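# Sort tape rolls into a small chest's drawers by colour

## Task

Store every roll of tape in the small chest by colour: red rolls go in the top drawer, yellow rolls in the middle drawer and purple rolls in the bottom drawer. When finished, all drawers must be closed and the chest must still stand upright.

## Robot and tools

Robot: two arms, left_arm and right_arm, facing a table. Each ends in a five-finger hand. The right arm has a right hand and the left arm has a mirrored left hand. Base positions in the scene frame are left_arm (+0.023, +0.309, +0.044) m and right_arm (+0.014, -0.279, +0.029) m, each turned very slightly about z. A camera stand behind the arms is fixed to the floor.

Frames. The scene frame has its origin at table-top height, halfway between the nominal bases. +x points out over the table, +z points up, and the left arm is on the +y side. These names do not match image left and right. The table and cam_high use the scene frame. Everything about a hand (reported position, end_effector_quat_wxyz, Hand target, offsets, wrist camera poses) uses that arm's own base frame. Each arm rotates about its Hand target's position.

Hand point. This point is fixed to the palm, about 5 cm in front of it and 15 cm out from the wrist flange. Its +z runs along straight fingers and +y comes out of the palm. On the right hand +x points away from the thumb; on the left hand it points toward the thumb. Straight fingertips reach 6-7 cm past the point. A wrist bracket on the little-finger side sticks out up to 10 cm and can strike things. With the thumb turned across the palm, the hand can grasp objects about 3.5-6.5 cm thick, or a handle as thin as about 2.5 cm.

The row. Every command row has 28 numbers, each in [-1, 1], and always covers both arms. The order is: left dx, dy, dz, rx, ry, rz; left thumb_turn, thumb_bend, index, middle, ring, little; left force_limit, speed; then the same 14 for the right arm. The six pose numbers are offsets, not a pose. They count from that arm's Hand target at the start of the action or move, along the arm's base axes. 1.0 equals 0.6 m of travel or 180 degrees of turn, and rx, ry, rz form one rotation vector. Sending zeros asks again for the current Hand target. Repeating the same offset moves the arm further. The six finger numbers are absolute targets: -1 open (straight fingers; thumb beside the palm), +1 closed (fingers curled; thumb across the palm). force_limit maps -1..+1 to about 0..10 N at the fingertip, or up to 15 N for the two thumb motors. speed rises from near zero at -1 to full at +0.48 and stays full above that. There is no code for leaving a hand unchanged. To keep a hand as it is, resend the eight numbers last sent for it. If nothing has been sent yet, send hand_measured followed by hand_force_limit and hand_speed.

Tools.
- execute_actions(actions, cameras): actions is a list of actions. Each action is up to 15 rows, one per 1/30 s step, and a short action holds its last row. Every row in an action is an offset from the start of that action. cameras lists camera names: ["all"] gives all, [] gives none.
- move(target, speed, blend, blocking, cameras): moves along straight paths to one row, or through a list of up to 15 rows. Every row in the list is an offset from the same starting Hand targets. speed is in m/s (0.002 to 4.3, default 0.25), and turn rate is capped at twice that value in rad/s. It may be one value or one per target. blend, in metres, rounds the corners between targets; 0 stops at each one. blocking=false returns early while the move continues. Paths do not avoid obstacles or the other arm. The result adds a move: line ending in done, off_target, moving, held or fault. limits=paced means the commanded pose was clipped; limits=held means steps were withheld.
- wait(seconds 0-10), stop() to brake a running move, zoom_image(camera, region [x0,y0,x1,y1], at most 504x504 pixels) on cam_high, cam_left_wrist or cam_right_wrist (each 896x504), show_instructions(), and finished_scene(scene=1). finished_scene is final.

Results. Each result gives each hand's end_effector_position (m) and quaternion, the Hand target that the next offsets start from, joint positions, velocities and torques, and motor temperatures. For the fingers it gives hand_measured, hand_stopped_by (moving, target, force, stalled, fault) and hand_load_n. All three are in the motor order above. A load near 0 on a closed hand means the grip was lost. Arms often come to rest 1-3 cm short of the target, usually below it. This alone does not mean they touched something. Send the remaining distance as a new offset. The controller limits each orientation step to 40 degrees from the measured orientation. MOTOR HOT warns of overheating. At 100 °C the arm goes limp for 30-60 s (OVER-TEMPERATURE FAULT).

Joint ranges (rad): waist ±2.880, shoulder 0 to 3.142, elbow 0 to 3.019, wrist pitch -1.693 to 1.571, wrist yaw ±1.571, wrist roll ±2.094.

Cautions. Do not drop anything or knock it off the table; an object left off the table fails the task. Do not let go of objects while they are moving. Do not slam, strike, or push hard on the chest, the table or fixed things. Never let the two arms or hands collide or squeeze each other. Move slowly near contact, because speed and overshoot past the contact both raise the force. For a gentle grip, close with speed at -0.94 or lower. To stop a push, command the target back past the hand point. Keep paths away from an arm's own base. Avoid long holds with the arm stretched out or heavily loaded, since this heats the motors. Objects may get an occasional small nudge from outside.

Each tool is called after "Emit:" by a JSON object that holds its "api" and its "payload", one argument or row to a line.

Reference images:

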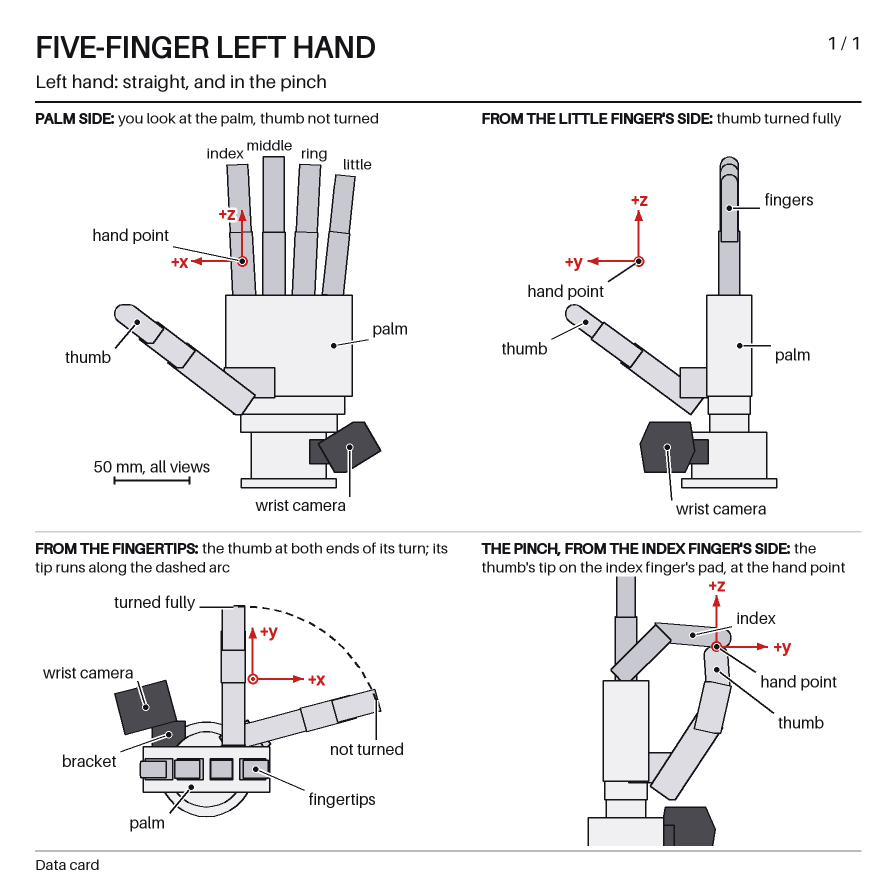

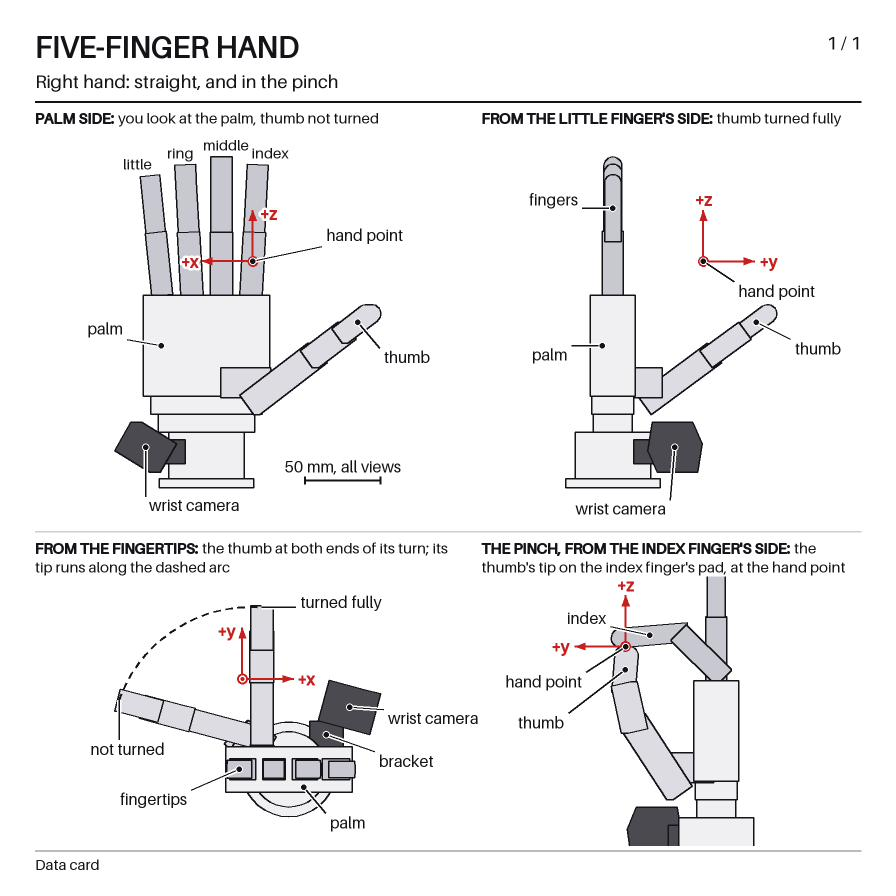

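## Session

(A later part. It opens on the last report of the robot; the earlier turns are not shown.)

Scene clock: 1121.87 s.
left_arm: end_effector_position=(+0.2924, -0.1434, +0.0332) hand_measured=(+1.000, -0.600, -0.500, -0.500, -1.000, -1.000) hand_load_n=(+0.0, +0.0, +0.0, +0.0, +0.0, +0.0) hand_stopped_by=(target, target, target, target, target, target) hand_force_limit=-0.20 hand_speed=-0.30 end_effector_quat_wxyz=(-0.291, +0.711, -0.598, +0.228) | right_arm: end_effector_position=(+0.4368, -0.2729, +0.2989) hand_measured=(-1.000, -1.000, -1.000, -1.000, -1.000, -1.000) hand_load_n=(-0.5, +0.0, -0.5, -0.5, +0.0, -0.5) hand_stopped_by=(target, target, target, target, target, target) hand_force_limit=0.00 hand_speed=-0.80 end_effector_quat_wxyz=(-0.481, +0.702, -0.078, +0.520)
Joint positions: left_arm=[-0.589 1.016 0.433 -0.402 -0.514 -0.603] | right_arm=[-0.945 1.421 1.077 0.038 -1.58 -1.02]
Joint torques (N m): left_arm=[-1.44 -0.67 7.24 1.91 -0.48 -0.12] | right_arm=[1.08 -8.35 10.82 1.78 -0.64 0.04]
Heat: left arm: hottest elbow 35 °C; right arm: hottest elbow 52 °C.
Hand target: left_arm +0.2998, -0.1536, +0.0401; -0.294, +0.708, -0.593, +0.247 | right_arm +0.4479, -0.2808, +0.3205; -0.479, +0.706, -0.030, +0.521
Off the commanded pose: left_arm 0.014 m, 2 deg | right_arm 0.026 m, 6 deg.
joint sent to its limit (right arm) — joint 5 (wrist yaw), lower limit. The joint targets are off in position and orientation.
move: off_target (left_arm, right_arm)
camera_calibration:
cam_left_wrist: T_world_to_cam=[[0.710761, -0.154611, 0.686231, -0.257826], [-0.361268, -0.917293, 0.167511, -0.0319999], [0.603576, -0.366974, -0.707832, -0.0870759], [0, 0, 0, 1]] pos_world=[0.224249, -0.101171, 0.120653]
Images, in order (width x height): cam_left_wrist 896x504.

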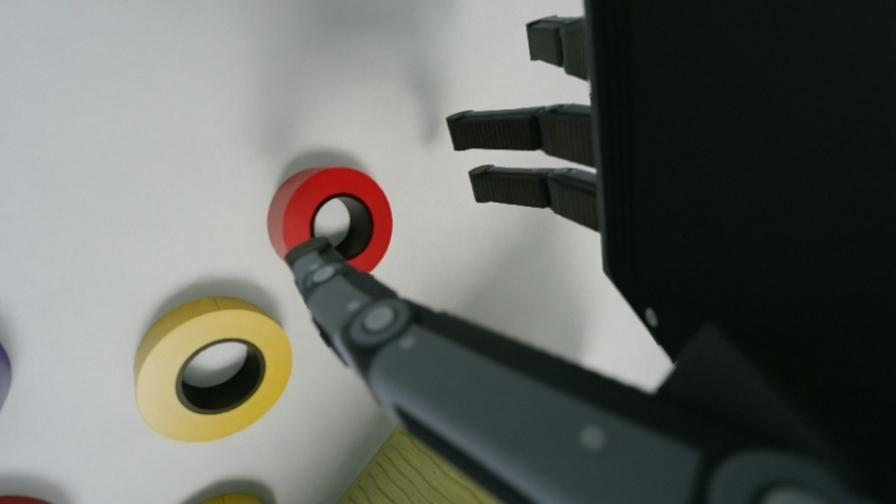

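Emit:
{"api": "zoom_image", "payload": {
  "camera": "cam_left_wrist",
  "region": [240, 140, 440, 300]
}}

Scaled by 2.520 from the camera's 896x504 image, which has a finer 1280x720 frame.

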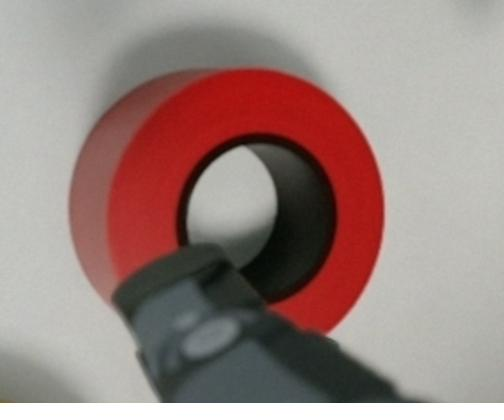

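Emit:
{"api": "move", "payload": {
  "target": [-0.019,-0.012,-0.05,0,0,0,1,-0.6,-0.5,-0.5,-1,-1,-0.2,-0.3, 0,0,0,0,0,0,-1,-1,-1,-1,-1,-1,0,-0.8],
  "speed": 0.1,
  "cameras": ["cam_left_wrist"]
}}

Scene clock: 1167.70 s.
left_arm: end_effector_position=(+0.2806, -0.1529, +0.0042) hand_measured=(+1.000, -0.600, -0.500, -0.500, -1.000, -1.000) hand_load_n=(+0.0, +0.0, +0.0, +0.0, +0.0, +0.0) hand_stopped_by=(target, target, target, target, target, target) hand_force_limit=-0.20 hand_speed=-0.30 end_effector_quat_wxyz=(-0.291, +0.708, -0.601, +0.230) | right_arm: end_effector_position=(+0.4368, -0.2729, +0.2989) hand_measured=(-1.000, -1.000, -1.000, -1.000, -1.000, -1.000) hand_load_n=(+0.0, +0.0, +0.0, +0.0, +0.0, +0.0) hand_stopped_by=(target, target, target, target, target, target) hand_force_limit=0.00 hand_speed=-0.80 end_effector_quat_wxyz=(-0.481, +0.702, -0.078, +0.520)
Joint positions: left_arm=[-0.649 1.083 0.379 -0.304 -0.543 -0.652] | right_arm=[-0.945 1.421 1.077 0.038 -1.58 -1.02]
Joint torques (N m): left_arm=[-1.44 -0.85 6.57 1.85 -0.51 -0.12] | right_arm=[0.03 -7.53 10.8 1.47 -0.7 0.06]
Heat: left arm: hottest elbow 35 °C; right arm: hottest elbow 52 °C.
Hand target: left_arm +0.2884, -0.1608, +0.0101; -0.294, +0.708, -0.593, +0.247 | right_arm +0.4479, -0.2808, +0.3205; -0.479, +0.706, -0.030, +0.521
Off the commanded pose: left_arm 0.013 m, 2 deg | right_arm 0.026 m, 6 deg.
joint sent to its limit (right arm) — joint 5 (wrist yaw), lower limit. The joint targets are off in position and orientation.
move: off_target (left_arm, right_arm)
camera_calibration:
cam_left_wrist: T_world_to_cam=[[0.707906, -0.160679, 0.687787, -0.231126], [-0.369366, -0.91423, 0.166591, -0.0374507], [0.602028, -0.371975, -0.706538, -0.104249], [0, 0, 0, 1]] pos_world=[0.212543, -0.110154, 0.0915487]
Images, in order (width x height): cam_left_wrist 896x504.

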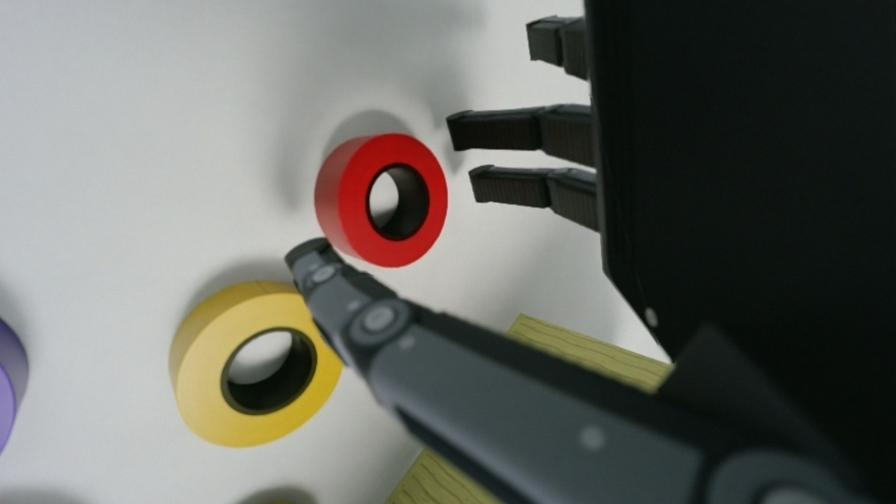

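Emit:
{"api": "move", "payload": {
  "target": [0,0,-0.025,0,0,0,1,-0.6,-0.5,-0.5,-1,-1,-0.2,-0.3, 0,0,0,0,0,0,-1,-1,-1,-1,-1,-1,0,-0.8],
  "speed": 0.06,
  "cameras": ["cam_left_wrist"]
}}

Scene clock: 1183.50 s.
left_arm: end_effector_position=(+0.2815, -0.1536, -0.0096) hand_measured=(+1.000, -0.600, -0.500, -0.500, -1.000, -1.000) hand_load_n=(+0.0, +0.0, +0.0, +0.0, +0.0, +0.0) hand_stopped_by=(target, target, target, target, target, target) hand_force_limit=-0.20 hand_speed=-0.30 end_effector_quat_wxyz=(-0.291, +0.708, -0.600, +0.232) | right_arm: end_effector_position=(+0.4368, -0.2729, +0.2989) hand_measured=(-1.000, -1.000, -1.000, -1.000, -1.000, -1.000) hand_load_n=(+0.0, +0.5, -0.5, +0.0, +0.0, +0.0) hand_stopped_by=(target, target, target, target, target, target) hand_force_limit=0.00 hand_speed=-0.80 end_effector_quat_wxyz=(-0.481, +0.702, -0.078, +0.520)
Joint positions: left_arm=[-0.649 1.132 0.359 -0.232 -0.543 -0.652] | right_arm=[-0.945 1.421 1.077 0.038 -1.58 -1.02]
Joint torques (N m): left_arm=[-1.44 -1.08 6.16 1.84 -0.51 -0.11] | right_arm=[-0.03 -7.53 10.84 1.47 -0.68 0.02]
Heat: left arm: hottest elbow 34 °C; right arm: hottest elbow 53 °C.
Hand target: left_arm +0.2884, -0.1608, -0.0049; -0.294, +0.708, -0.593, +0.247 | right_arm +0.4479, -0.2808, +0.3205; -0.479, +0.706, -0.030, +0.521
Off the commanded pose: left_arm 0.011 m, 2 deg | right_arm 0.026 m, 6 deg.
joint sent to its limit (right arm) — joint 5 (wrist yaw), lower limit. The joint targets are off in position and orientation.
move: off_target (left_arm, right_arm)
camera_calibration:
cam_left_wrist: T_world_to_cam=[[0.70621, -0.159426, 0.68982, -0.221721], [-0.3698, -0.913912, 0.167369, -0.0352467], [0.603752, -0.373293, -0.70437, -0.115427], [0, 0, 0, 1]] pos_world=[0.213237, -0.110649, 0.0775436]
Images, in order (width x height): cam_left_wrist 896x504.

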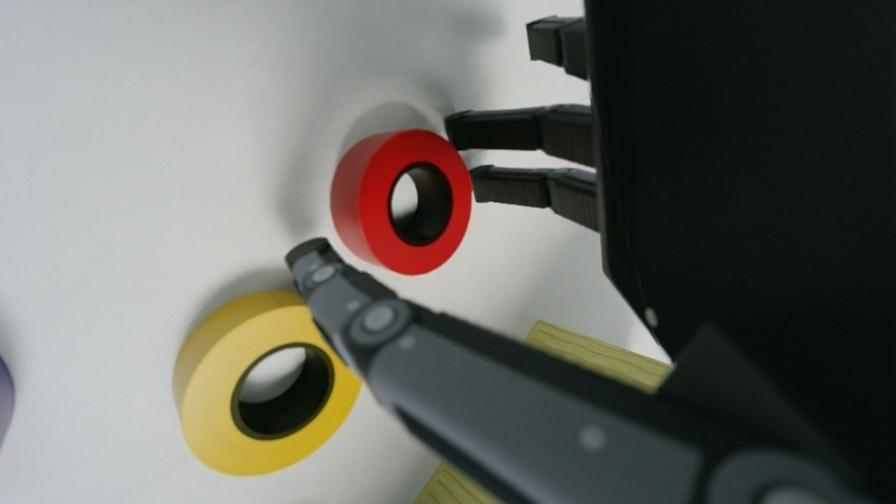

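Emit:
{"api": "move", "payload": {
  "target": [0,0,0,0,0,0,1,-0.2,-0.1,-0.1,-1,-1,-0.3,-0.75, 0,0,0,0,0,0,-1,-1,-1,-1,-1,-1,0,-0.8],
  "speed": 0.06,
  "cameras": ["cam_left_wrist"]
}}

Scene clock: 1191.77 s.
left_arm: end_effector_position=(+0.2819, -0.1536, -0.0094) hand_measured=(+1.000, -0.200, -0.100, -0.100, -1.000, -1.000) hand_load_n=(+0.0, +0.0, +0.0, +0.0, +0.0, +0.0) hand_stopped_by=(target, target, target, target, target, target) hand_force_limit=-0.30 hand_speed=-0.75 end_effector_quat_wxyz=(-0.292, +0.708, -0.599, +0.232) | right_arm: end_effector_position=(+0.4368, -0.2729, +0.2989) hand_measured=(-1.000, -1.000, -1.000, -1.000, -1.000, -1.000) hand_load_n=(-0.5, +0.0, +0.0, +0.0, +0.0, +0.0) hand_stopped_by=(target, target, target, target, target, target) hand_force_limit=0.00 hand_speed=-0.80 end_effector_quat_wxyz=(-0.481, +0.702, -0.078, +0.520)
Joint positions: left_arm=[-0.649 1.132 0.359 -0.23 -0.544 -0.652] | right_arm=[-0.945 1.421 1.077 0.038 -1.58 -1.02]
Joint torques (N m): left_arm=[-1.44 -1.08 6.15 1.8 -0.46 -0.11] | right_arm=[0.32 -8.41 10.84 1.66 -0.63 0.09]
Heat: left arm: hottest elbow 33 °C; right arm: hottest elbow 53 °C.
Hand target: left_arm +0.2884, -0.1608, -0.0049; -0.294, +0.708, -0.593, +0.247 | right_arm +0.4479, -0.2808, +0.3205; -0.479, +0.706, -0.030, +0.521
Off the commanded pose: left_arm 0.011 m, 2 deg | right_arm 0.026 m, 6 deg.
joint sent to its limit (right arm) — joint 5 (wrist yaw), lower limit. The joint targets are off in position and orientation.
move: off_target (left_arm, right_arm)
camera_calibration:
cam_left_wrist: T_world_to_cam=[[0.704974, -0.158865, 0.691212, -0.221778], [-0.369333, -0.914249, 0.166559, -0.0352296], [0.605479, -0.372707, -0.703196, -0.115933], [0, 0, 0, 1]] pos_world=[0.213532, -0.110651, 0.0776395]
Images, in order (width x height): cam_left_wrist 896x504.

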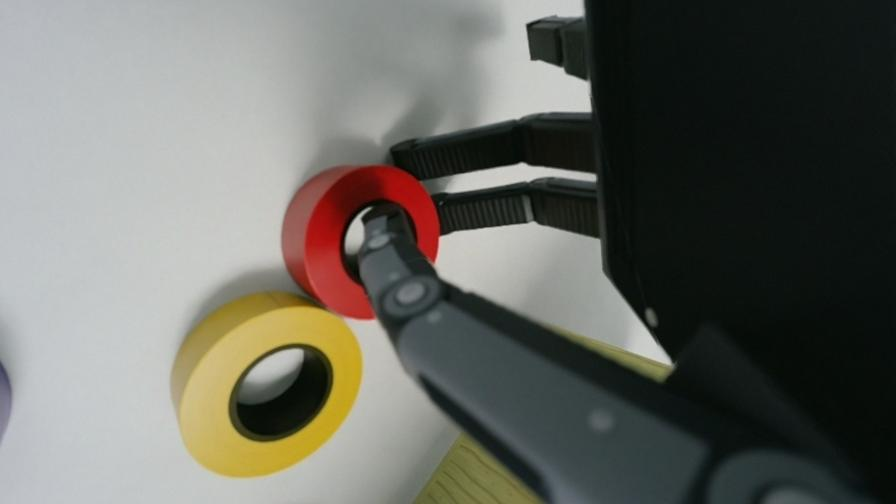

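Emit:
{"api": "move", "payload": {
  "target": [
    [0,0,0.05,0,0,0,1,-0.2,-0.1,-0.1,-1,-1,-0.3,-0.75, 0,0,0,0,0,0,-1,-1,-1,-1,-1,-1,0,-0.8],
    [-0.01,0,0.1,0.0145,-0.082,0,1,-0.5,-0.5,-0.5,-1,-1,-0.3,0, 0,0,0,0,0,0,-1,-1,-1,-1,-1,-1,0,-0.8]
  ],
  "speed": 0.1,
  "cameras": ["cam_left_wrist"]
}}

Scene clock: 1256.13 s.
left_arm: end_effector_position=(+0.2769, -0.1512, +0.0440) hand_measured=(+1.000, -0.500, -0.500, -0.500, -1.000, -1.000) hand_load_n=(+0.0, +0.0, +0.0, +0.0, +0.0, +0.0) hand_stopped_by=(target, target, target, target, target, target) hand_force_limit=-0.30 hand_speed=0.00 end_effector_quat_wxyz=(-0.385, +0.664, -0.567, +0.299) | right_arm: end_effector_position=(+0.4368, -0.2729, +0.2989) hand_measured=(-1.000, -1.000, -1.000, -1.000, -1.000, -1.000) hand_load_n=(+0.0, +0.0, +0.0, +0.0, +0.0, +0.0) hand_stopped_by=(target, target, target, target, target, target) hand_force_limit=0.00 hand_speed=-0.80 end_effector_quat_wxyz=(-0.481, +0.702, -0.078, +0.520)
Joint positions: left_arm=[-0.817 0.913 0.309 -0.262 -0.813 -0.661] | right_arm=[-0.945 1.421 1.077 0.038 -1.58 -1.02]
Joint torques (N m): left_arm=[-1.44 -0.67 7.04 1.99 -0.62 -0.08] | right_arm=[1.2 -8.18 10.73 1.37 -0.66 0.12]
Heat: left arm: hottest elbow 32 °C; right arm: hottest elbow 53 °C.
Hand target: left_arm +0.2824, -0.1608, +0.0551; -0.383, +0.663, -0.556, +0.322 | right_arm +0.4479, -0.2808, +0.3205; -0.479, +0.706, -0.030, +0.521
Off the commanded pose: left_arm 0.016 m, 3 deg | right_arm 0.026 m, 6 deg.
joint sent to its limit (right arm) — joint 5 (wrist yaw), lower limit. The joint targets are off in position and orientation.
move: off_target (left_arm, right_arm); target 2's new numbers were sent with left_arm's hand 0.016 m and 3 deg from that target
camera_calibration:
cam_left_wrist: T_world_to_cam=[[0.515727, -0.20838, 0.831026, -0.215928], [-0.394016, -0.918996, 0.0140843, -0.0310511], [0.760774, -0.334701, -0.556056, -0.118201], [0, 0, 0, 1]] pos_world=[0.18905, -0.113093, 0.114153]
Images, in order (width x height): cam_left_wrist 896x504.

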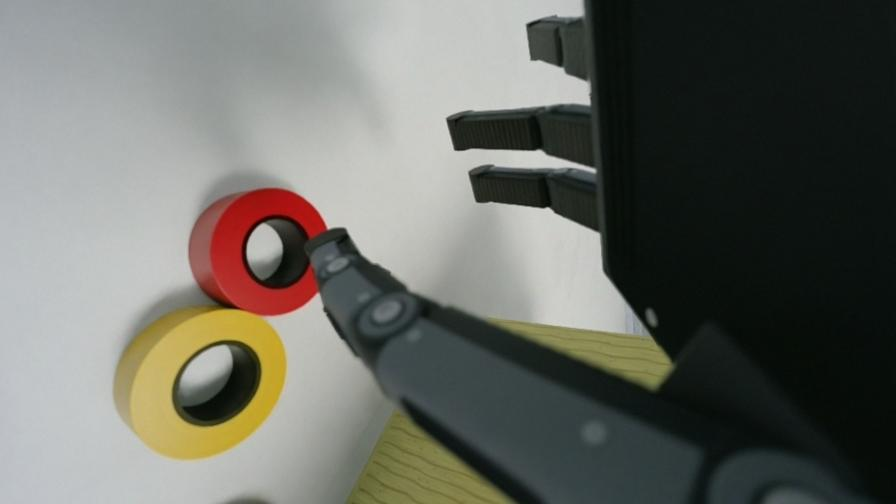

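Emit:
{"api": "move", "payload": {
  "target": [
    [0,0,0.3,0,0,-0.222,1,-0.5,-0.5,-0.5,-1,-1,-0.3,0, 0,0,0,0,0,0,-1,-1,-1,-1,-1,-1,0,-0.8],
    [-0.05,0.015,0.12,0,0,-0.444,1,-0.5,-0.5,-0.5,-1,-1,-0.3,0, 0,0,0,0,0,0,-1,-1,-1,-1,-1,-1,0,-0.8]
  ],
  "speed": 0.2,
  "blend": [0.04,0],
  "cameras": ["cam_left_wrist"]
}}

Scene clock: 1289.67 s.
left_arm: end_effector_position=(+0.2439, -0.1556, +0.1194) hand_measured=(+1.000, -0.500, -0.500, -0.500, -1.000, -1.000) hand_load_n=(+0.0, +0.0, +0.0, +0.0, +0.0, +0.0) hand_stopped_by=(target, target, target, target, target, target) hand_force_limit=-0.30 hand_speed=0.00 end_effector_quat_wxyz=(+0.077, -0.154, +0.854, -0.491) | right_arm: end_effector_position=(+0.4368, -0.2729, +0.2989) hand_measured=(-1.000, -1.000, -1.000, -1.000, -1.000, -1.000) hand_load_n=(+0.0, +0.0, +0.0, +0.0, +0.0, +0.0) hand_stopped_by=(target, target, target, target, target, target) hand_force_limit=0.00 hand_speed=-0.80 end_effector_quat_wxyz=(-0.481, +0.702, -0.078, +0.520)
Joint positions: left_arm=[-0.064 0.876 0.517 -0.629 0.919 0.854] | right_arm=[-0.945 1.421 1.077 0.038 -1.58 -1.02]
Joint torques (N m): left_arm=[0.85 0.15 8.79 0.44 0.84 0.13] | right_arm=[1.03 -7.41 10.69 1.63 -0.65 0.06]
Heat: left arm: hottest elbow 33 °C; right arm: hottest elbow 54 °C.
Hand target: left_arm +0.2524, -0.1518, +0.1271; +0.087, -0.151, +0.852, -0.493 | right_arm +0.4479, -0.2808, +0.3205; -0.479, +0.706, -0.030, +0.521
Off the commanded pose: left_arm 0.012 m, 1 deg | right_arm 0.026 m, 6 deg.
joint sent to its limit (right arm) — joint 5 (wrist yaw), lower limit. The joint targets are off in position and orientation.
move: off_target (left_arm, right_arm)
camera_calibration:
cam_left_wrist: T_world_to_cam=[[-0.0784635, -0.509338, 0.856982, -0.16748], [-0.969792, 0.238161, 0.0527564, 0.266737], [-0.230971, -0.826955, -0.512639, 0.107514], [0, 0, 0, 1]] pos_world=[0.270371, -0.0599209, 0.184571]
Images, in order (width x height): cam_left_wrist 896x504.

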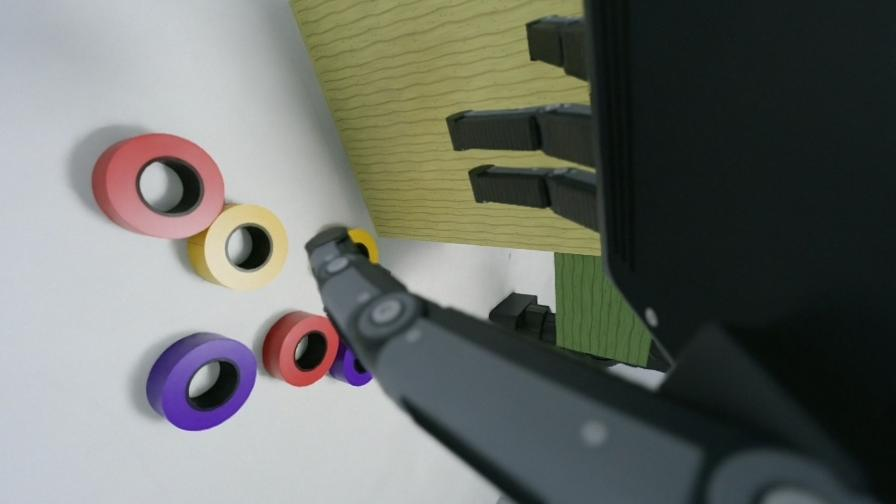

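Emit:
{"api": "move", "payload": {
  "target": [0.0217,0.03,-0.125,0,0,0,1,-0.5,-0.5,-0.5,-1,-1,-0.3,0, 0,0,0,0,0,0,-1,-1,-1,-1,-1,-1,0,-0.8],
  "speed": 0.15,
  "cameras": ["cam_left_wrist"]
}}

Scene clock: 1306.37 s.
left_arm: end_effector_position=(+0.2552, -0.1346, +0.0483) hand_measured=(+1.000, -0.500, -0.500, -0.500, -1.000, -1.000) hand_load_n=(+0.0, +0.0, +0.0, +0.0, +0.0, +0.0) hand_stopped_by=(target, target, target, target, target, target) hand_force_limit=-0.30 hand_speed=0.00 end_effector_quat_wxyz=(+0.070, -0.165, +0.854, -0.488) | right_arm: end_effector_position=(+0.4368, -0.2729, +0.2989) hand_measured=(-1.000, -1.000, -1.000, -1.000, -1.000, -1.000) hand_load_n=(+0.0, +0.0, +0.0, +0.0, +0.0, +0.0) hand_stopped_by=(target, target, target, target, target, target) hand_force_limit=0.00 hand_speed=-0.80 end_effector_quat_wxyz=(-0.481, +0.702, -0.078, +0.520)
Joint positions: left_arm=[0.025 1.088 0.431 -0.443 0.957 0.966] | right_arm=[-0.945 1.421 1.077 0.038 -1.58 -1.02]
Joint torques (N m): left_arm=[0.56 -0.97 6.68 1.58 0.9 0.12] | right_arm=[0.56 -7.36 10.77 1.47 -0.67 0.06]
Heat: left arm: hottest elbow 35 °C; right arm: hottest elbow 54 °C.
Hand target: left_arm +0.2654, -0.1338, +0.0521; +0.087, -0.151, +0.852, -0.493 | right_arm +0.4479, -0.2808, +0.3205; -0.479, +0.706, -0.030, +0.521
Off the commanded pose: left_arm 0.011 m, 3 deg | right_arm 0.026 m, 6 deg.
joint sent to its limit (right arm) — joint 5 (wrist yaw), lower limit. The joint targets are off in position and orientation.
move: off_target (left_arm, right_arm)
camera_calibration:
cam_left_wrist: T_world_to_cam=[[-0.0535223, -0.510629, 0.858134, -0.101591], [-0.971347, 0.225904, 0.0738399, 0.274186], [-0.231561, -0.829593, -0.508089, 0.090632], [0, 0, 0, 1]] pos_world=[0.28188, -0.0386273, 0.112982]
Images, in order (width x height): cam_left_wrist 896x504.

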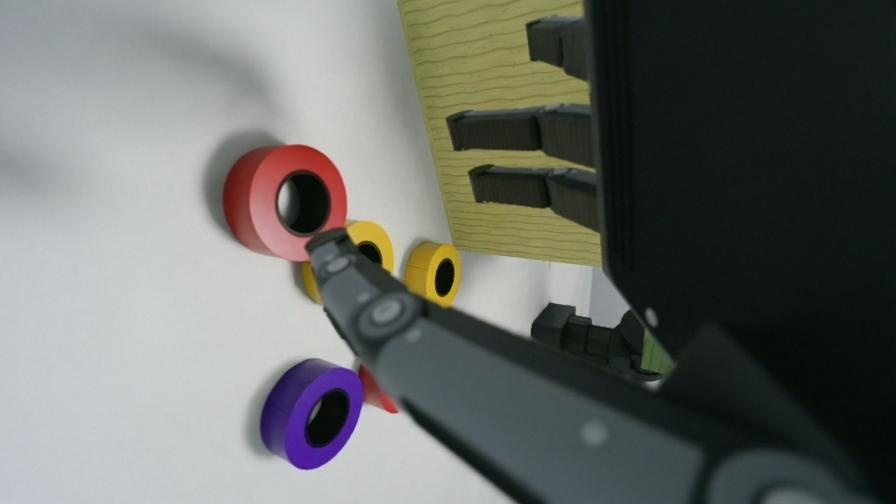

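Emit:
{"api": "move", "payload": {
  "target": [0,0.002,-0.113,0,0,0,1,-0.5,-0.5,-0.5,-1,-1,-0.3,0, 0,0,0,0,0,0,-1,-1,-1,-1,-1,-1,0,-0.8],
  "speed": 0.08,
  "cameras": ["cam_left_wrist"]
}}

Scene clock: 1324.33 s.
left_arm: end_effector_position=(+0.2565, -0.1345, -0.0177) hand_measured=(+1.000, -0.500, -0.500, -0.500, -1.000, -1.000) hand_load_n=(+0.0, +0.0, +0.0, +0.0, +0.0, +0.0) hand_stopped_by=(target, target, target, target, target, target) hand_force_limit=-0.30 hand_speed=0.00 end_effector_quat_wxyz=(+0.073, -0.159, +0.855, -0.489) | right_arm: end_effector_position=(+0.4368, -0.2729, +0.2989) hand_measured=(-1.000, -1.000, -1.000, -1.000, -1.000, -1.000) hand_load_n=(+0.0, +0.0, +0.0, +0.0, +0.0, +0.0) hand_stopped_by=(target, target, target, target, target, target) hand_force_limit=0.00 hand_speed=-0.80 end_effector_quat_wxyz=(-0.481, +0.702, -0.078, +0.520)
Joint positions: left_arm=[0.025 1.324 0.35 -0.127 0.96 0.98] | right_arm=[-0.945 1.421 1.077 0.038 -1.58 -1.02]
Joint torques (N m): left_arm=[0.62 -2.08 4.81 1.57 0.89 0.06] | right_arm=[1.2 -7.94 10.62 1.65 -0.66 0.07]
Heat: left arm: hottest elbow 34 °C; right arm: hottest elbow 54 °C.
Hand target: left_arm +0.2654, -0.1326, -0.0157; +0.087, -0.151, +0.852, -0.493 | right_arm +0.4479, -0.2808, +0.3205; -0.479, +0.706, -0.030, +0.521
Off the commanded pose: left_arm 0.009 m, 2 deg | right_arm 0.026 m, 6 deg.
joint sent to its limit (right arm) — joint 5 (wrist yaw), lower limit. The joint targets are off in position and orientation.
move: off_target (right_arm)
camera_calibration:
cam_left_wrist: T_world_to_cam=[[-0.0662659, -0.511125, 0.856948, -0.0416693], [-0.970054, 0.23413, 0.0646343, 0.280925], [-0.233674, -0.827003, -0.511334, 0.0583373], [0, 0, 0, 1]] pos_world=[0.283383, -0.0388261, 0.0473809]
Images, in order (width x height): cam_left_wrist 896x504.

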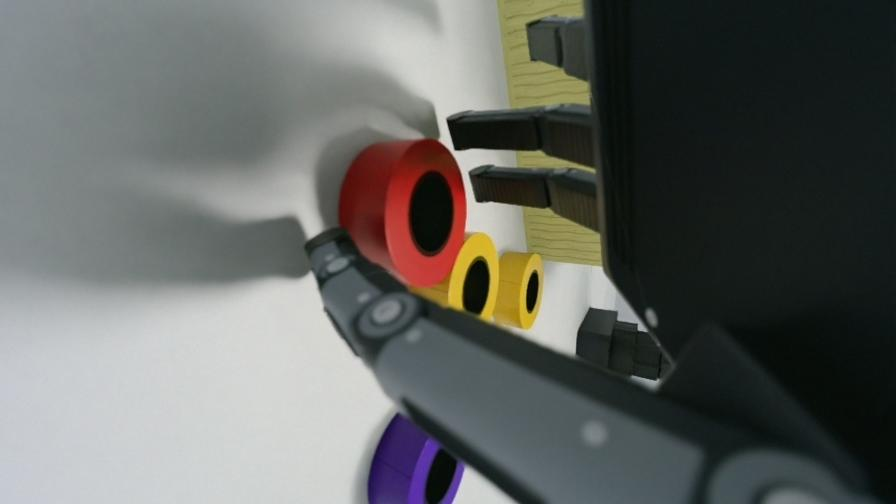

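Emit:
{"api": "move", "payload": {
  "target": [
    [0,0,0,0,0,0,1,-0.3,-0.3,-0.3,-1,-1,-0.3,-0.6,0,0,0,0,0,0,-1,-1,-1,-1,-1,-1,0,-0.8]
  ],
  "cameras": ["cam_left_wrist"]
}}

Scene clock: 1372.50 s.
left_arm: end_effector_position=(+0.2565, -0.1345, -0.0177) hand_measured=(+1.000, -0.374, -0.304, -0.300, -1.000, -1.000) hand_load_n=(-0.5, +7.0, +7.5, +1.0, +0.0, +0.0) hand_stopped_by=(target, force, force, target, target, target) hand_force_limit=-0.30 hand_speed=-0.60 end_effector_quat_wxyz=(+0.073, -0.159, +0.855, -0.489) | right_arm: end_effector_position=(+0.4368, -0.2729, +0.2989) hand_measured=(-1.000, -1.000, -1.000, -1.000, -1.000, -1.000) hand_load_n=(+0.0, +0.0, +0.0, +0.0, +0.0, +0.0) hand_stopped_by=(target, target, target, target, target, target) hand_force_limit=0.00 hand_speed=-0.80 end_effector_quat_wxyz=(-0.481, +0.702, -0.078, +0.520)
Joint positions: left_arm=[0.025 1.324 0.35 -0.127 0.96 0.98] | right_arm=[-0.945 1.421 1.077 0.038 -1.58 -1.02]
Joint torques (N m): left_arm=[0.62 -2.08 4.82 1.58 0.86 0.06] | right_arm=[0.62 -7.88 10.8 1.77 -0.7 0.1]
Motor temperatures (°C): left_arm=[21 27 32 24 23 23] | right_arm=[24 26 55 25 23 23]
Heat: left arm: hottest elbow 32 °C; right arm: hottest elbow 55 °C.
Hand target: left_arm +0.2654, -0.1326, -0.0157; +0.087, -0.151, +0.852, -0.493 | right_arm +0.4479, -0.2808, +0.3205; -0.479, +0.706, -0.030, +0.521
Off the commanded pose: left_arm 0.009 m, 2 deg | right_arm 0.026 m, 6 deg.
joint sent to its limit (right arm) — joint 5 (wrist yaw), lower limit. The joint targets are off in position and orientation.
move: off_target (right_arm)
camera_calibration:
cam_left_wrist: T_world_to_cam=[[-0.0662659, -0.511125, 0.856948, -0.0416693], [-0.970054, 0.23413, 0.0646343, 0.280925], [-0.233674, -0.827003, -0.511334, 0.0583373], [0, 0, 0, 1]] pos_world=[0.283383, -0.0388261, 0.0473809]
Images, in order (width x height): cam_left_wrist 896x504.

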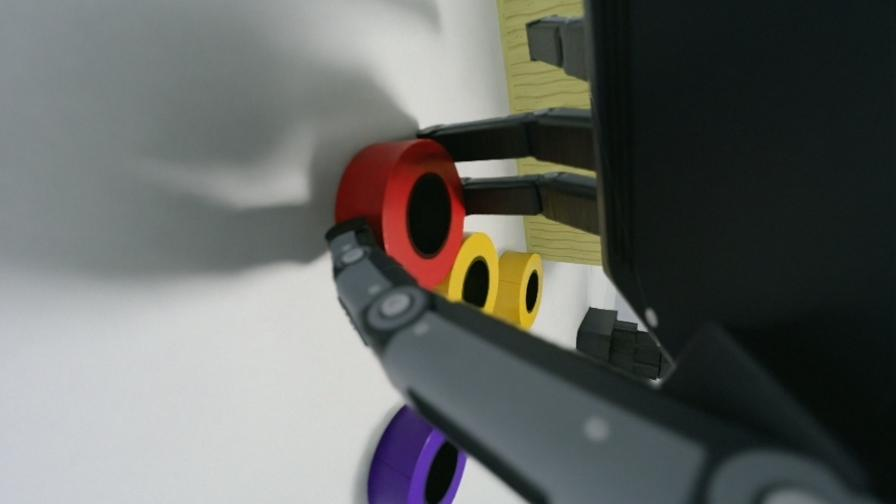

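Emit:
{"api": "move", "payload": {
  "target": [
    [0,0,0,0,0,0,1,-0.28,-0.28,-0.2,-1,-1,-0.2,-0.6,0,0,0,0,0,0,-1,-1,-1,-1,-1,-1,0,-0.8],
    [0,0,0.06,0,0,0,1,-0.28,-0.28,-0.2,-1,-1,-0.2,-0.6,0,0,0,0,0,0,-1,-1,-1,-1,-1,-1,0,-0.8]
  ],
  "speed": 0.1,
  "cameras": ["cam_left_wrist"]
}}

Scene clock: 1382.77 s.
left_arm: end_effector_position=(+0.2438, -0.1345, +0.0037) hand_measured=(+1.000, -0.376, -0.304, -0.270, -1.000, -1.000) hand_load_n=(+1.0, +10.5, +2.5, +9.0, +0.0, -0.5) hand_stopped_by=(target, force, force, force, target, target) hand_force_limit=-0.20 hand_speed=-0.60 end_effector_quat_wxyz=(+0.065, -0.161, +0.856, -0.487) | right_arm: end_effector_position=(+0.4368, -0.2729, +0.2989) hand_measured=(-1.000, -1.000, -1.000, -1.000, -1.000, -1.000) hand_load_n=(+0.0, +0.0, +0.0, +0.0, -0.5, +0.0) hand_stopped_by=(target, target, target, target, target, target) hand_force_limit=0.00 hand_speed=-0.80 end_effector_quat_wxyz=(-0.481, +0.702, -0.078, +0.520)
Joint positions: left_arm=[0.025 1.206 0.353 -0.27 0.96 0.988] | right_arm=[-0.945 1.421 1.077 0.038 -1.58 -1.02]
Joint torques (N m): left_arm=[0.56 -2.84 8.1 0.27 0.83 0.04] | right_arm=[0.5 -7.59 10.65 1.48 -0.69 0.07]
Motor temperatures (°C): left_arm=[21 27 32 24 23 23] | right_arm=[24 26 55 25 23 23]
Heat: left arm: hottest elbow 32 °C; right arm: hottest elbow 55 °C.
Hand target: left_arm +0.2654, -0.1326, +0.0203; +0.087, -0.151, +0.852, -0.493 | right_arm +0.4479, -0.2808, +0.3205; -0.479, +0.706, -0.030, +0.521
Off the commanded pose: left_arm 0.027 m, 3 deg | right_arm 0.026 m, 6 deg.
joint sent to its limit (right arm) — joint 5 (wrist yaw), lower limit. The joint targets are off in position and orientation.
move: off_target (left_arm, right_arm)
camera_calibration:
cam_left_wrist: T_world_to_cam=[[-0.0552237, -0.512219, 0.857078, -0.0636362], [-0.968025, 0.237835, 0.0797662, 0.267176], [-0.244701, -0.825267, -0.508974, 0.0690832], [0, 0, 0, 1]] pos_world=[0.272024, -0.0391276, 0.0683911]
Images, in order (width x height): cam_left_wrist 896x504.

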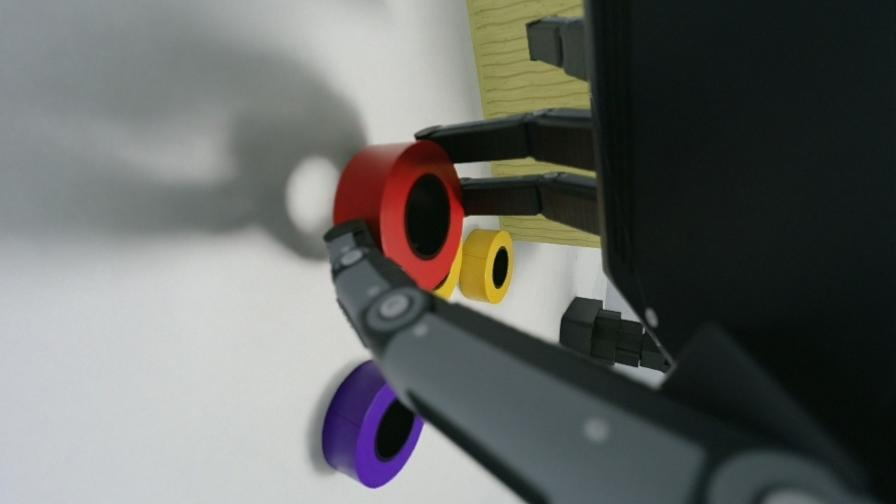

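Emit:
{"api": "move", "payload": {
  "target": [
    [0,0,0.5667,0,0,0,1,-0.28,-0.28,-0.2,-1,-1,-0.2,-0.6,0,0,0,0,0,0,-1,-1,-1,-1,-1,-1,0,-0.8],
    [-0.0257,-0.279,0.5667,0,0,0,1,-0.28,-0.28,-0.2,-1,-1,-0.2,-0.6,0,0,0,0,0,0,-1,-1,-1,-1,-1,-1,0,-0.8],
    [-0.0873,-0.4707,0.5667,0,0,0.472,1,-0.28,-0.28,-0.2,-1,-1,-0.2,-0.6,0,0,0,0,0,0,-1,-1,-1,-1,-1,-1,0,-0.8]
  ],
  "speed": 0.25,
  "blend": [0.05,0.05,0],
  "cameras": ["cam_left_wrist","cam_high"]
}}

Scene clock: 1487.10 s.
left_arm: end_effector_position=(+0.2132, -0.4061, +0.3374) hand_measured=(+1.000, -0.376, -0.304, -0.270, -1.000, -1.000) hand_load_n=(+1.5, +10.5, +2.5, +9.0, +0.0, +0.0) hand_stopped_by=(target, force, force, force, target, target) hand_force_limit=-0.20 hand_speed=-0.60 end_effector_quat_wxyz=(-0.381, +0.662, -0.562, +0.318) | right_arm: end_effector_position=(+0.4368, -0.2729, +0.2989) hand_measured=(-1.000, -1.000, -1.000, -1.000, -1.000, -1.000) hand_load_n=(+0.0, +0.0, +0.0, -0.5, +0.0, +0.0) hand_stopped_by=(target, target, target, target, target, target) hand_force_limit=0.00 hand_speed=-0.80 end_effector_quat_wxyz=(-0.481, +0.702, -0.078, +0.520)
Joint positions: left_arm=[-1.388 1.402 1.525 -1.672 -1.038 -1.539] | right_arm=[-0.945 1.421 1.077 0.038 -1.58 -1.02]
Joint torques (N m): left_arm=[-1.2 -6.77 10.85 -0.36 -0.55 -0.13] | right_arm=[0.15 -7.59 10.66 1.58 -0.7 0.03]
Motor temperatures (°C): left_arm=[21 27 35 24 23 23] | right_arm=[24 26 56 25 23 23]
Heat: left arm: hottest elbow 35 °C; right arm: hottest elbow 56 °C.
Hand target: left_arm +0.2130, -0.4150, +0.3603; -0.397, +0.687, -0.526, +0.305 | right_arm +0.4479, -0.2808, +0.3205; -0.479, +0.706, -0.030, +0.521
Off the commanded pose: left_arm 0.025 m, 6 deg | right_arm 0.026 m, 6 deg.
joint sent to its limit (left arm) — joint 4 (wrist pitch), lower limit. The joint targets are off in position and orientation.
joint sent to its limit (right arm) — joint 5 (wrist yaw), lower limit. The joint targets are off in position and orientation.
move: off_target (left_arm, right_arm)
camera_calibration:
cam_left_wrist: T_world_to_cam=[[0.492029, -0.190568, 0.849465, -0.473971], [-0.406892, -0.912955, 0.0308696, -0.294986], [0.76964, -0.360829, -0.526741, -0.0143159], [0, 0, 0, 1]] pos_world=[0.124198, -0.364798, 0.404187]
Images, in order (width x height): cam_high 896x504, cam_left_wrist 896x504.

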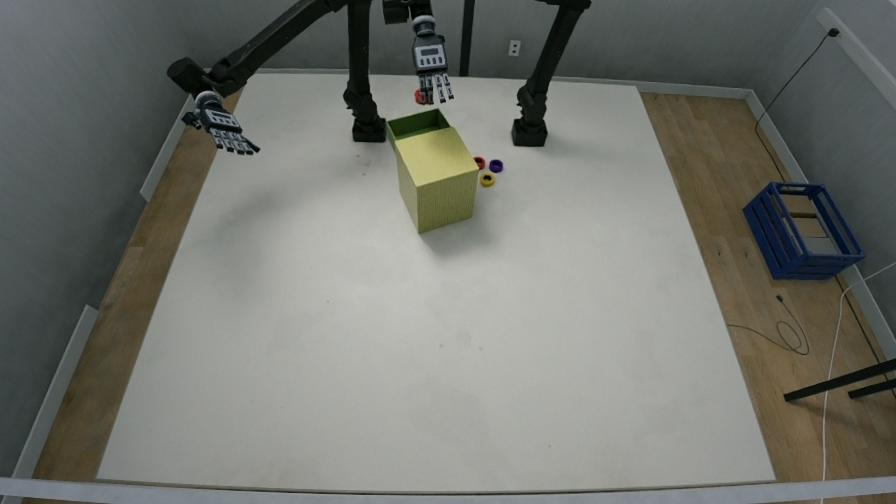

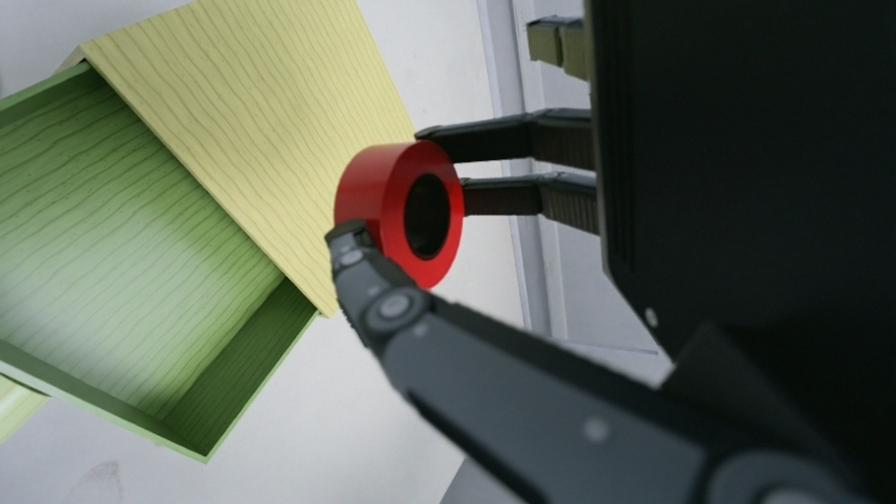

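Emit:
{"api": "move", "payload": {
  "target": [
    [-0.0317,-0.095,-0.178,0,0,0,1,-0.28,-0.28,-0.2,-1,-1,-0.2,-0.6,0,0,0,0,0,0,-1,-1,-1,-1,-1,-1,0,-0.8]
  ],
  "speed": 0.15,
  "cameras": ["cam_left_wrist"]
}}

Scene clock: 1546.90 s.
left_arm: end_effector_position=(+0.1954, -0.4714, +0.2456) hand_measured=(+1.000, -0.376, -0.304, -0.270, -1.000, -1.000) hand_load_n=(+1.0, +10.5, +2.5, +9.0, +0.0, +0.0) hand_stopped_by=(target, force, force, force, target, target) hand_force_limit=-0.20 hand_speed=-0.60 end_effector_quat_wxyz=(-0.388, +0.681, -0.539, +0.310) | right_arm: end_effector_position=(+0.4368, -0.2729, +0.2989) hand_measured=(-1.000, -1.000, -1.000, -1.000, -1.000, -1.000) hand_load_n=(-0.5, +0.0, +0.0, +0.0, +0.0, +0.0) hand_stopped_by=(target, target, target, target, target, target) hand_force_limit=0.00 hand_speed=-0.80 end_effector_quat_wxyz=(-0.481, +0.702, -0.078, +0.520)
Joint positions: left_arm=[-1.454 1.622 1.525 -1.661 -1.029 -1.792] | right_arm=[-0.945 1.421 1.077 0.038 -1.58 -1.02]
Joint torques (N m): left_arm=[-1.2 -9.58 7.79 -0.7 -0.55 -0.13] | right_arm=[1.08 -7.47 10.7 1.88 -0.65 0.06]
Motor temperatures (°C): left_arm=[21 28 37 24 23 23] | right_arm=[24 26 56 25 23 23]
Heat: left arm: hottest elbow 37 °C; right arm: hottest elbow 56 °C.
Hand target: left_arm +0.1940, -0.4720, +0.2535; -0.397, +0.687, -0.526, +0.305 | right_arm +0.4479, -0.2808, +0.3205; -0.479, +0.706, -0.030, +0.521
Off the commanded pose: left_arm 0.008 m, 2 deg | right_arm 0.026 m, 6 deg.
joint sent to its limit (left arm) — joint 4 (wrist pitch), lower limit. The joint targets are off in position, not in orientation.
joint sent to its limit (right arm) — joint 5 (wrist yaw), lower limit. The joint targets are off in position and orientation.
move: off_target (right_arm)
camera_calibration:
cam_left_wrist: T_world_to_cam=[[0.500406, -0.15157, 0.85242, -0.383615], [-0.348146, -0.936677, 0.0378236, -0.383288], [0.79271, -0.315694, -0.521487, -0.0569875], [0, 0, 0, 1]] pos_world=[0.103697, -0.435152, 0.31178]
Images, in order (width x height): cam_left_wrist 896x504.

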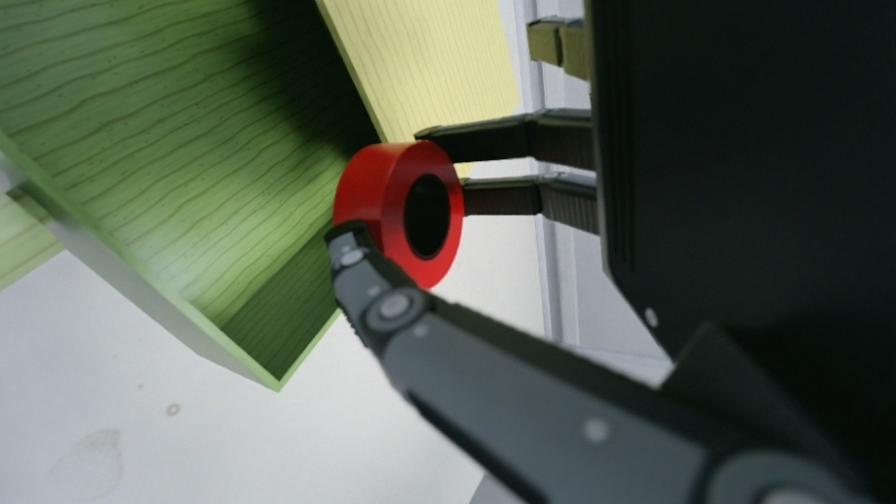

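Emit:
{"api": "move", "payload": {
  "target": [
    [-0.006,0.015,-0.0833,0,0,0,1,-0.28,-0.28,-0.2,-1,-1,-0.2,-0.6,0,0,0,0,0,0,-1,-1,-1,-1,-1,-1,0,-0.8]
  ],
  "speed": 0.1,
  "cameras": ["cam_left_wrist"]
}}

Scene clock: 1561.67 s.
left_arm: end_effector_position=(+0.1947, -0.4547, +0.1988) hand_measured=(+1.000, -0.376, -0.304, -0.270, -1.000, -1.000) hand_load_n=(+1.5, +10.5, +2.5, +9.0, +0.0, +0.0) hand_stopped_by=(target, force, force, force, target, target) hand_force_limit=-0.20 hand_speed=-0.60 end_effector_quat_wxyz=(-0.407, +0.683, -0.531, +0.293) | right_arm: end_effector_position=(+0.4368, -0.2729, +0.2989) hand_measured=(-1.000, -1.000, -1.000, -1.000, -1.000, -1.000) hand_load_n=(-0.5, +0.0, +0.0, +0.0, +0.0, +0.0) hand_stopped_by=(target, target, target, target, target, target) hand_force_limit=0.00 hand_speed=-0.80 end_effector_quat_wxyz=(-0.481, +0.702, -0.078, +0.520)
Joint positions: left_arm=[-1.454 1.645 1.424 -1.635 -1.026 -1.864] | right_arm=[-0.945 1.421 1.077 0.038 -1.58 -1.02]
Joint torques (N m): left_arm=[-1.49 -9.17 7.24 0.16 -0.54 -0.12] | right_arm=[0.67 -8.18 10.77 1.77 -0.68 0.05]
Motor temperatures (°C): left_arm=[21 29 36 24 23 23] | right_arm=[24 26 57 25 23 23]
Heat: left arm: hottest elbow 36 °C; right arm: hottest elbow 57 °C.
Hand target: left_arm +0.1904, -0.4630, +0.2035; -0.397, +0.687, -0.526, +0.305 | right_arm +0.4479, -0.2808, +0.3205; -0.479, +0.706, -0.030, +0.521
Off the commanded pose: left_arm 0.011 m, 2 deg | right_arm 0.026 m, 6 deg.
joint sent to its limit (right arm) — joint 5 (wrist yaw), lower limit. The joint targets are off in position and orientation.
move: off_target (left_arm, right_arm)
camera_calibration:
cam_left_wrist: T_world_to_cam=[[0.504956, -0.164348, 0.847354, -0.346562], [-0.31334, -0.949638, 0.00253957, -0.371858], [0.804262, -0.266792, -0.531022, -0.0537417], [0, 0, 0, 1]] pos_world=[0.101703, -0.424425, 0.266067]
Images, in order (width x height): cam_left_wrist 896x504.

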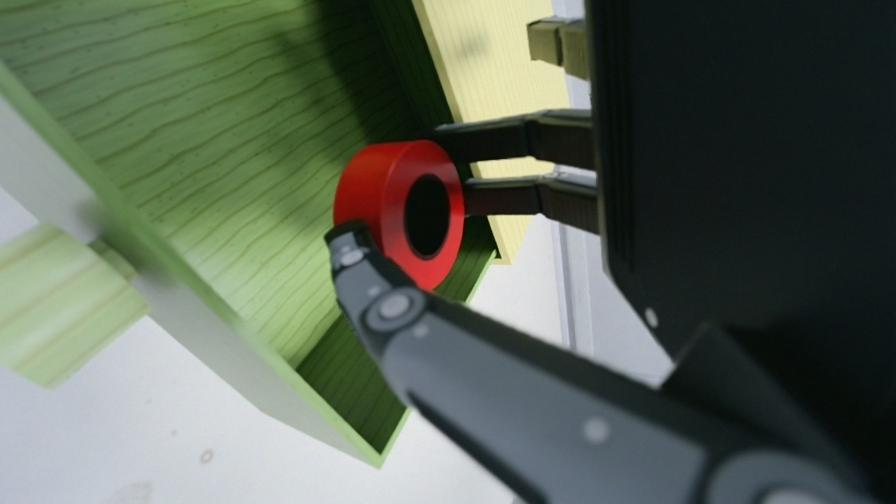

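Emit:
{"api": "move", "payload": {
  "target": [
    [-0.004,0.0,-0.027,0,0,0,1,-0.28,-0.28,-0.2,-1,-1,-0.2,-0.6,0,0,0,0,0,0,-1,-1,-1,-1,-1,-1,0,-0.8]
  ],
  "speed": 0.06,
  "cameras": ["cam_left_wrist"]
}}

Scene clock: 1575.07 s.
left_arm: end_effector_position=(+0.1949, -0.4541, +0.1847) hand_measured=(+1.000, -0.376, -0.304, -0.270, -1.000, -1.000) hand_load_n=(+1.0, +10.5, +2.5, +9.5, -0.5, +0.0) hand_stopped_by=(target, force, force, force, target, target) hand_force_limit=-0.20 hand_speed=-0.60 end_effector_quat_wxyz=(-0.407, +0.685, -0.529, +0.294) | right_arm: end_effector_position=(+0.4368, -0.2729, +0.2989) hand_measured=(-1.000, -1.000, -1.000, -1.000, -1.000, -1.000) hand_load_n=(+0.0, +0.0, +0.0, +0.0, +0.0, +0.0) hand_stopped_by=(target, target, target, target, target, target) hand_force_limit=0.00 hand_speed=-0.80 end_effector_quat_wxyz=(-0.481, +0.702, -0.078, +0.520)
Joint positions: left_arm=[-1.454 1.652 1.395 -1.602 -1.026 -1.873] | right_arm=[-0.945 1.421 1.077 0.038 -1.58 -1.02]
Joint torques (N m): left_arm=[-1.44 -8.94 7.06 0.14 -0.52 -0.13] | right_arm=[0.62 -8.06 11.03 1.55 -0.7 0.07]
Motor temperatures (°C): left_arm=[21 29 36 24 23 23] | right_arm=[24 26 57 25 23 23]
Heat: left arm: hottest elbow 36 °C; right arm: hottest elbow 57 °C.
Hand target: left_arm +0.1880, -0.4630, +0.1873; -0.397, +0.687, -0.526, +0.305 | right_arm +0.4479, -0.2808, +0.3205; -0.479, +0.706, -0.030, +0.521
Off the commanded pose: left_arm 0.012 m, 2 deg | right_arm 0.026 m, 6 deg.
joint sent to its limit (right arm) — joint 5 (wrist yaw), lower limit. The joint targets are off in position and orientation.
move: off_target (left_arm, right_arm)
camera_calibration:
cam_left_wrist: T_world_to_cam=[[0.504076, -0.15816, 0.849054, -0.331939], [-0.309066, -0.951019, 0.00633614, -0.373357], [0.806465, -0.265608, -0.528268, -0.0615905], [0, 0, 0, 1]] pos_world=[0.101601, -0.423928, 0.251663]
Images, in order (width x height): cam_left_wrist 896x504.

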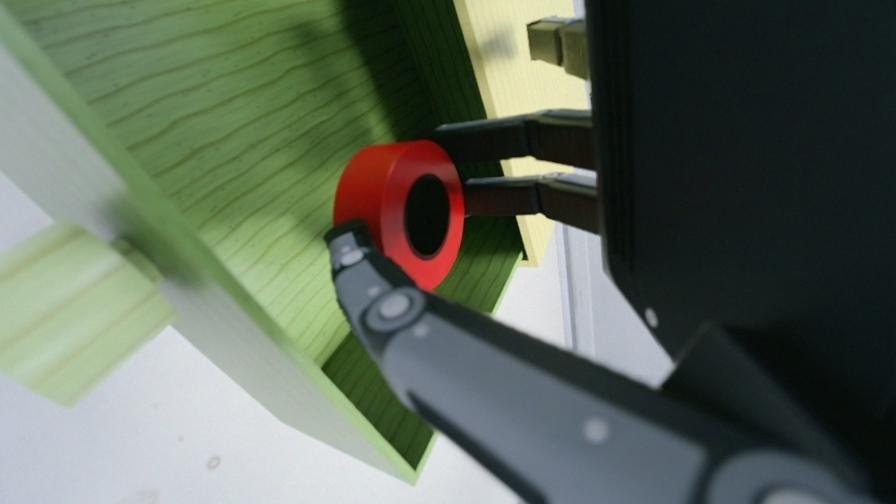

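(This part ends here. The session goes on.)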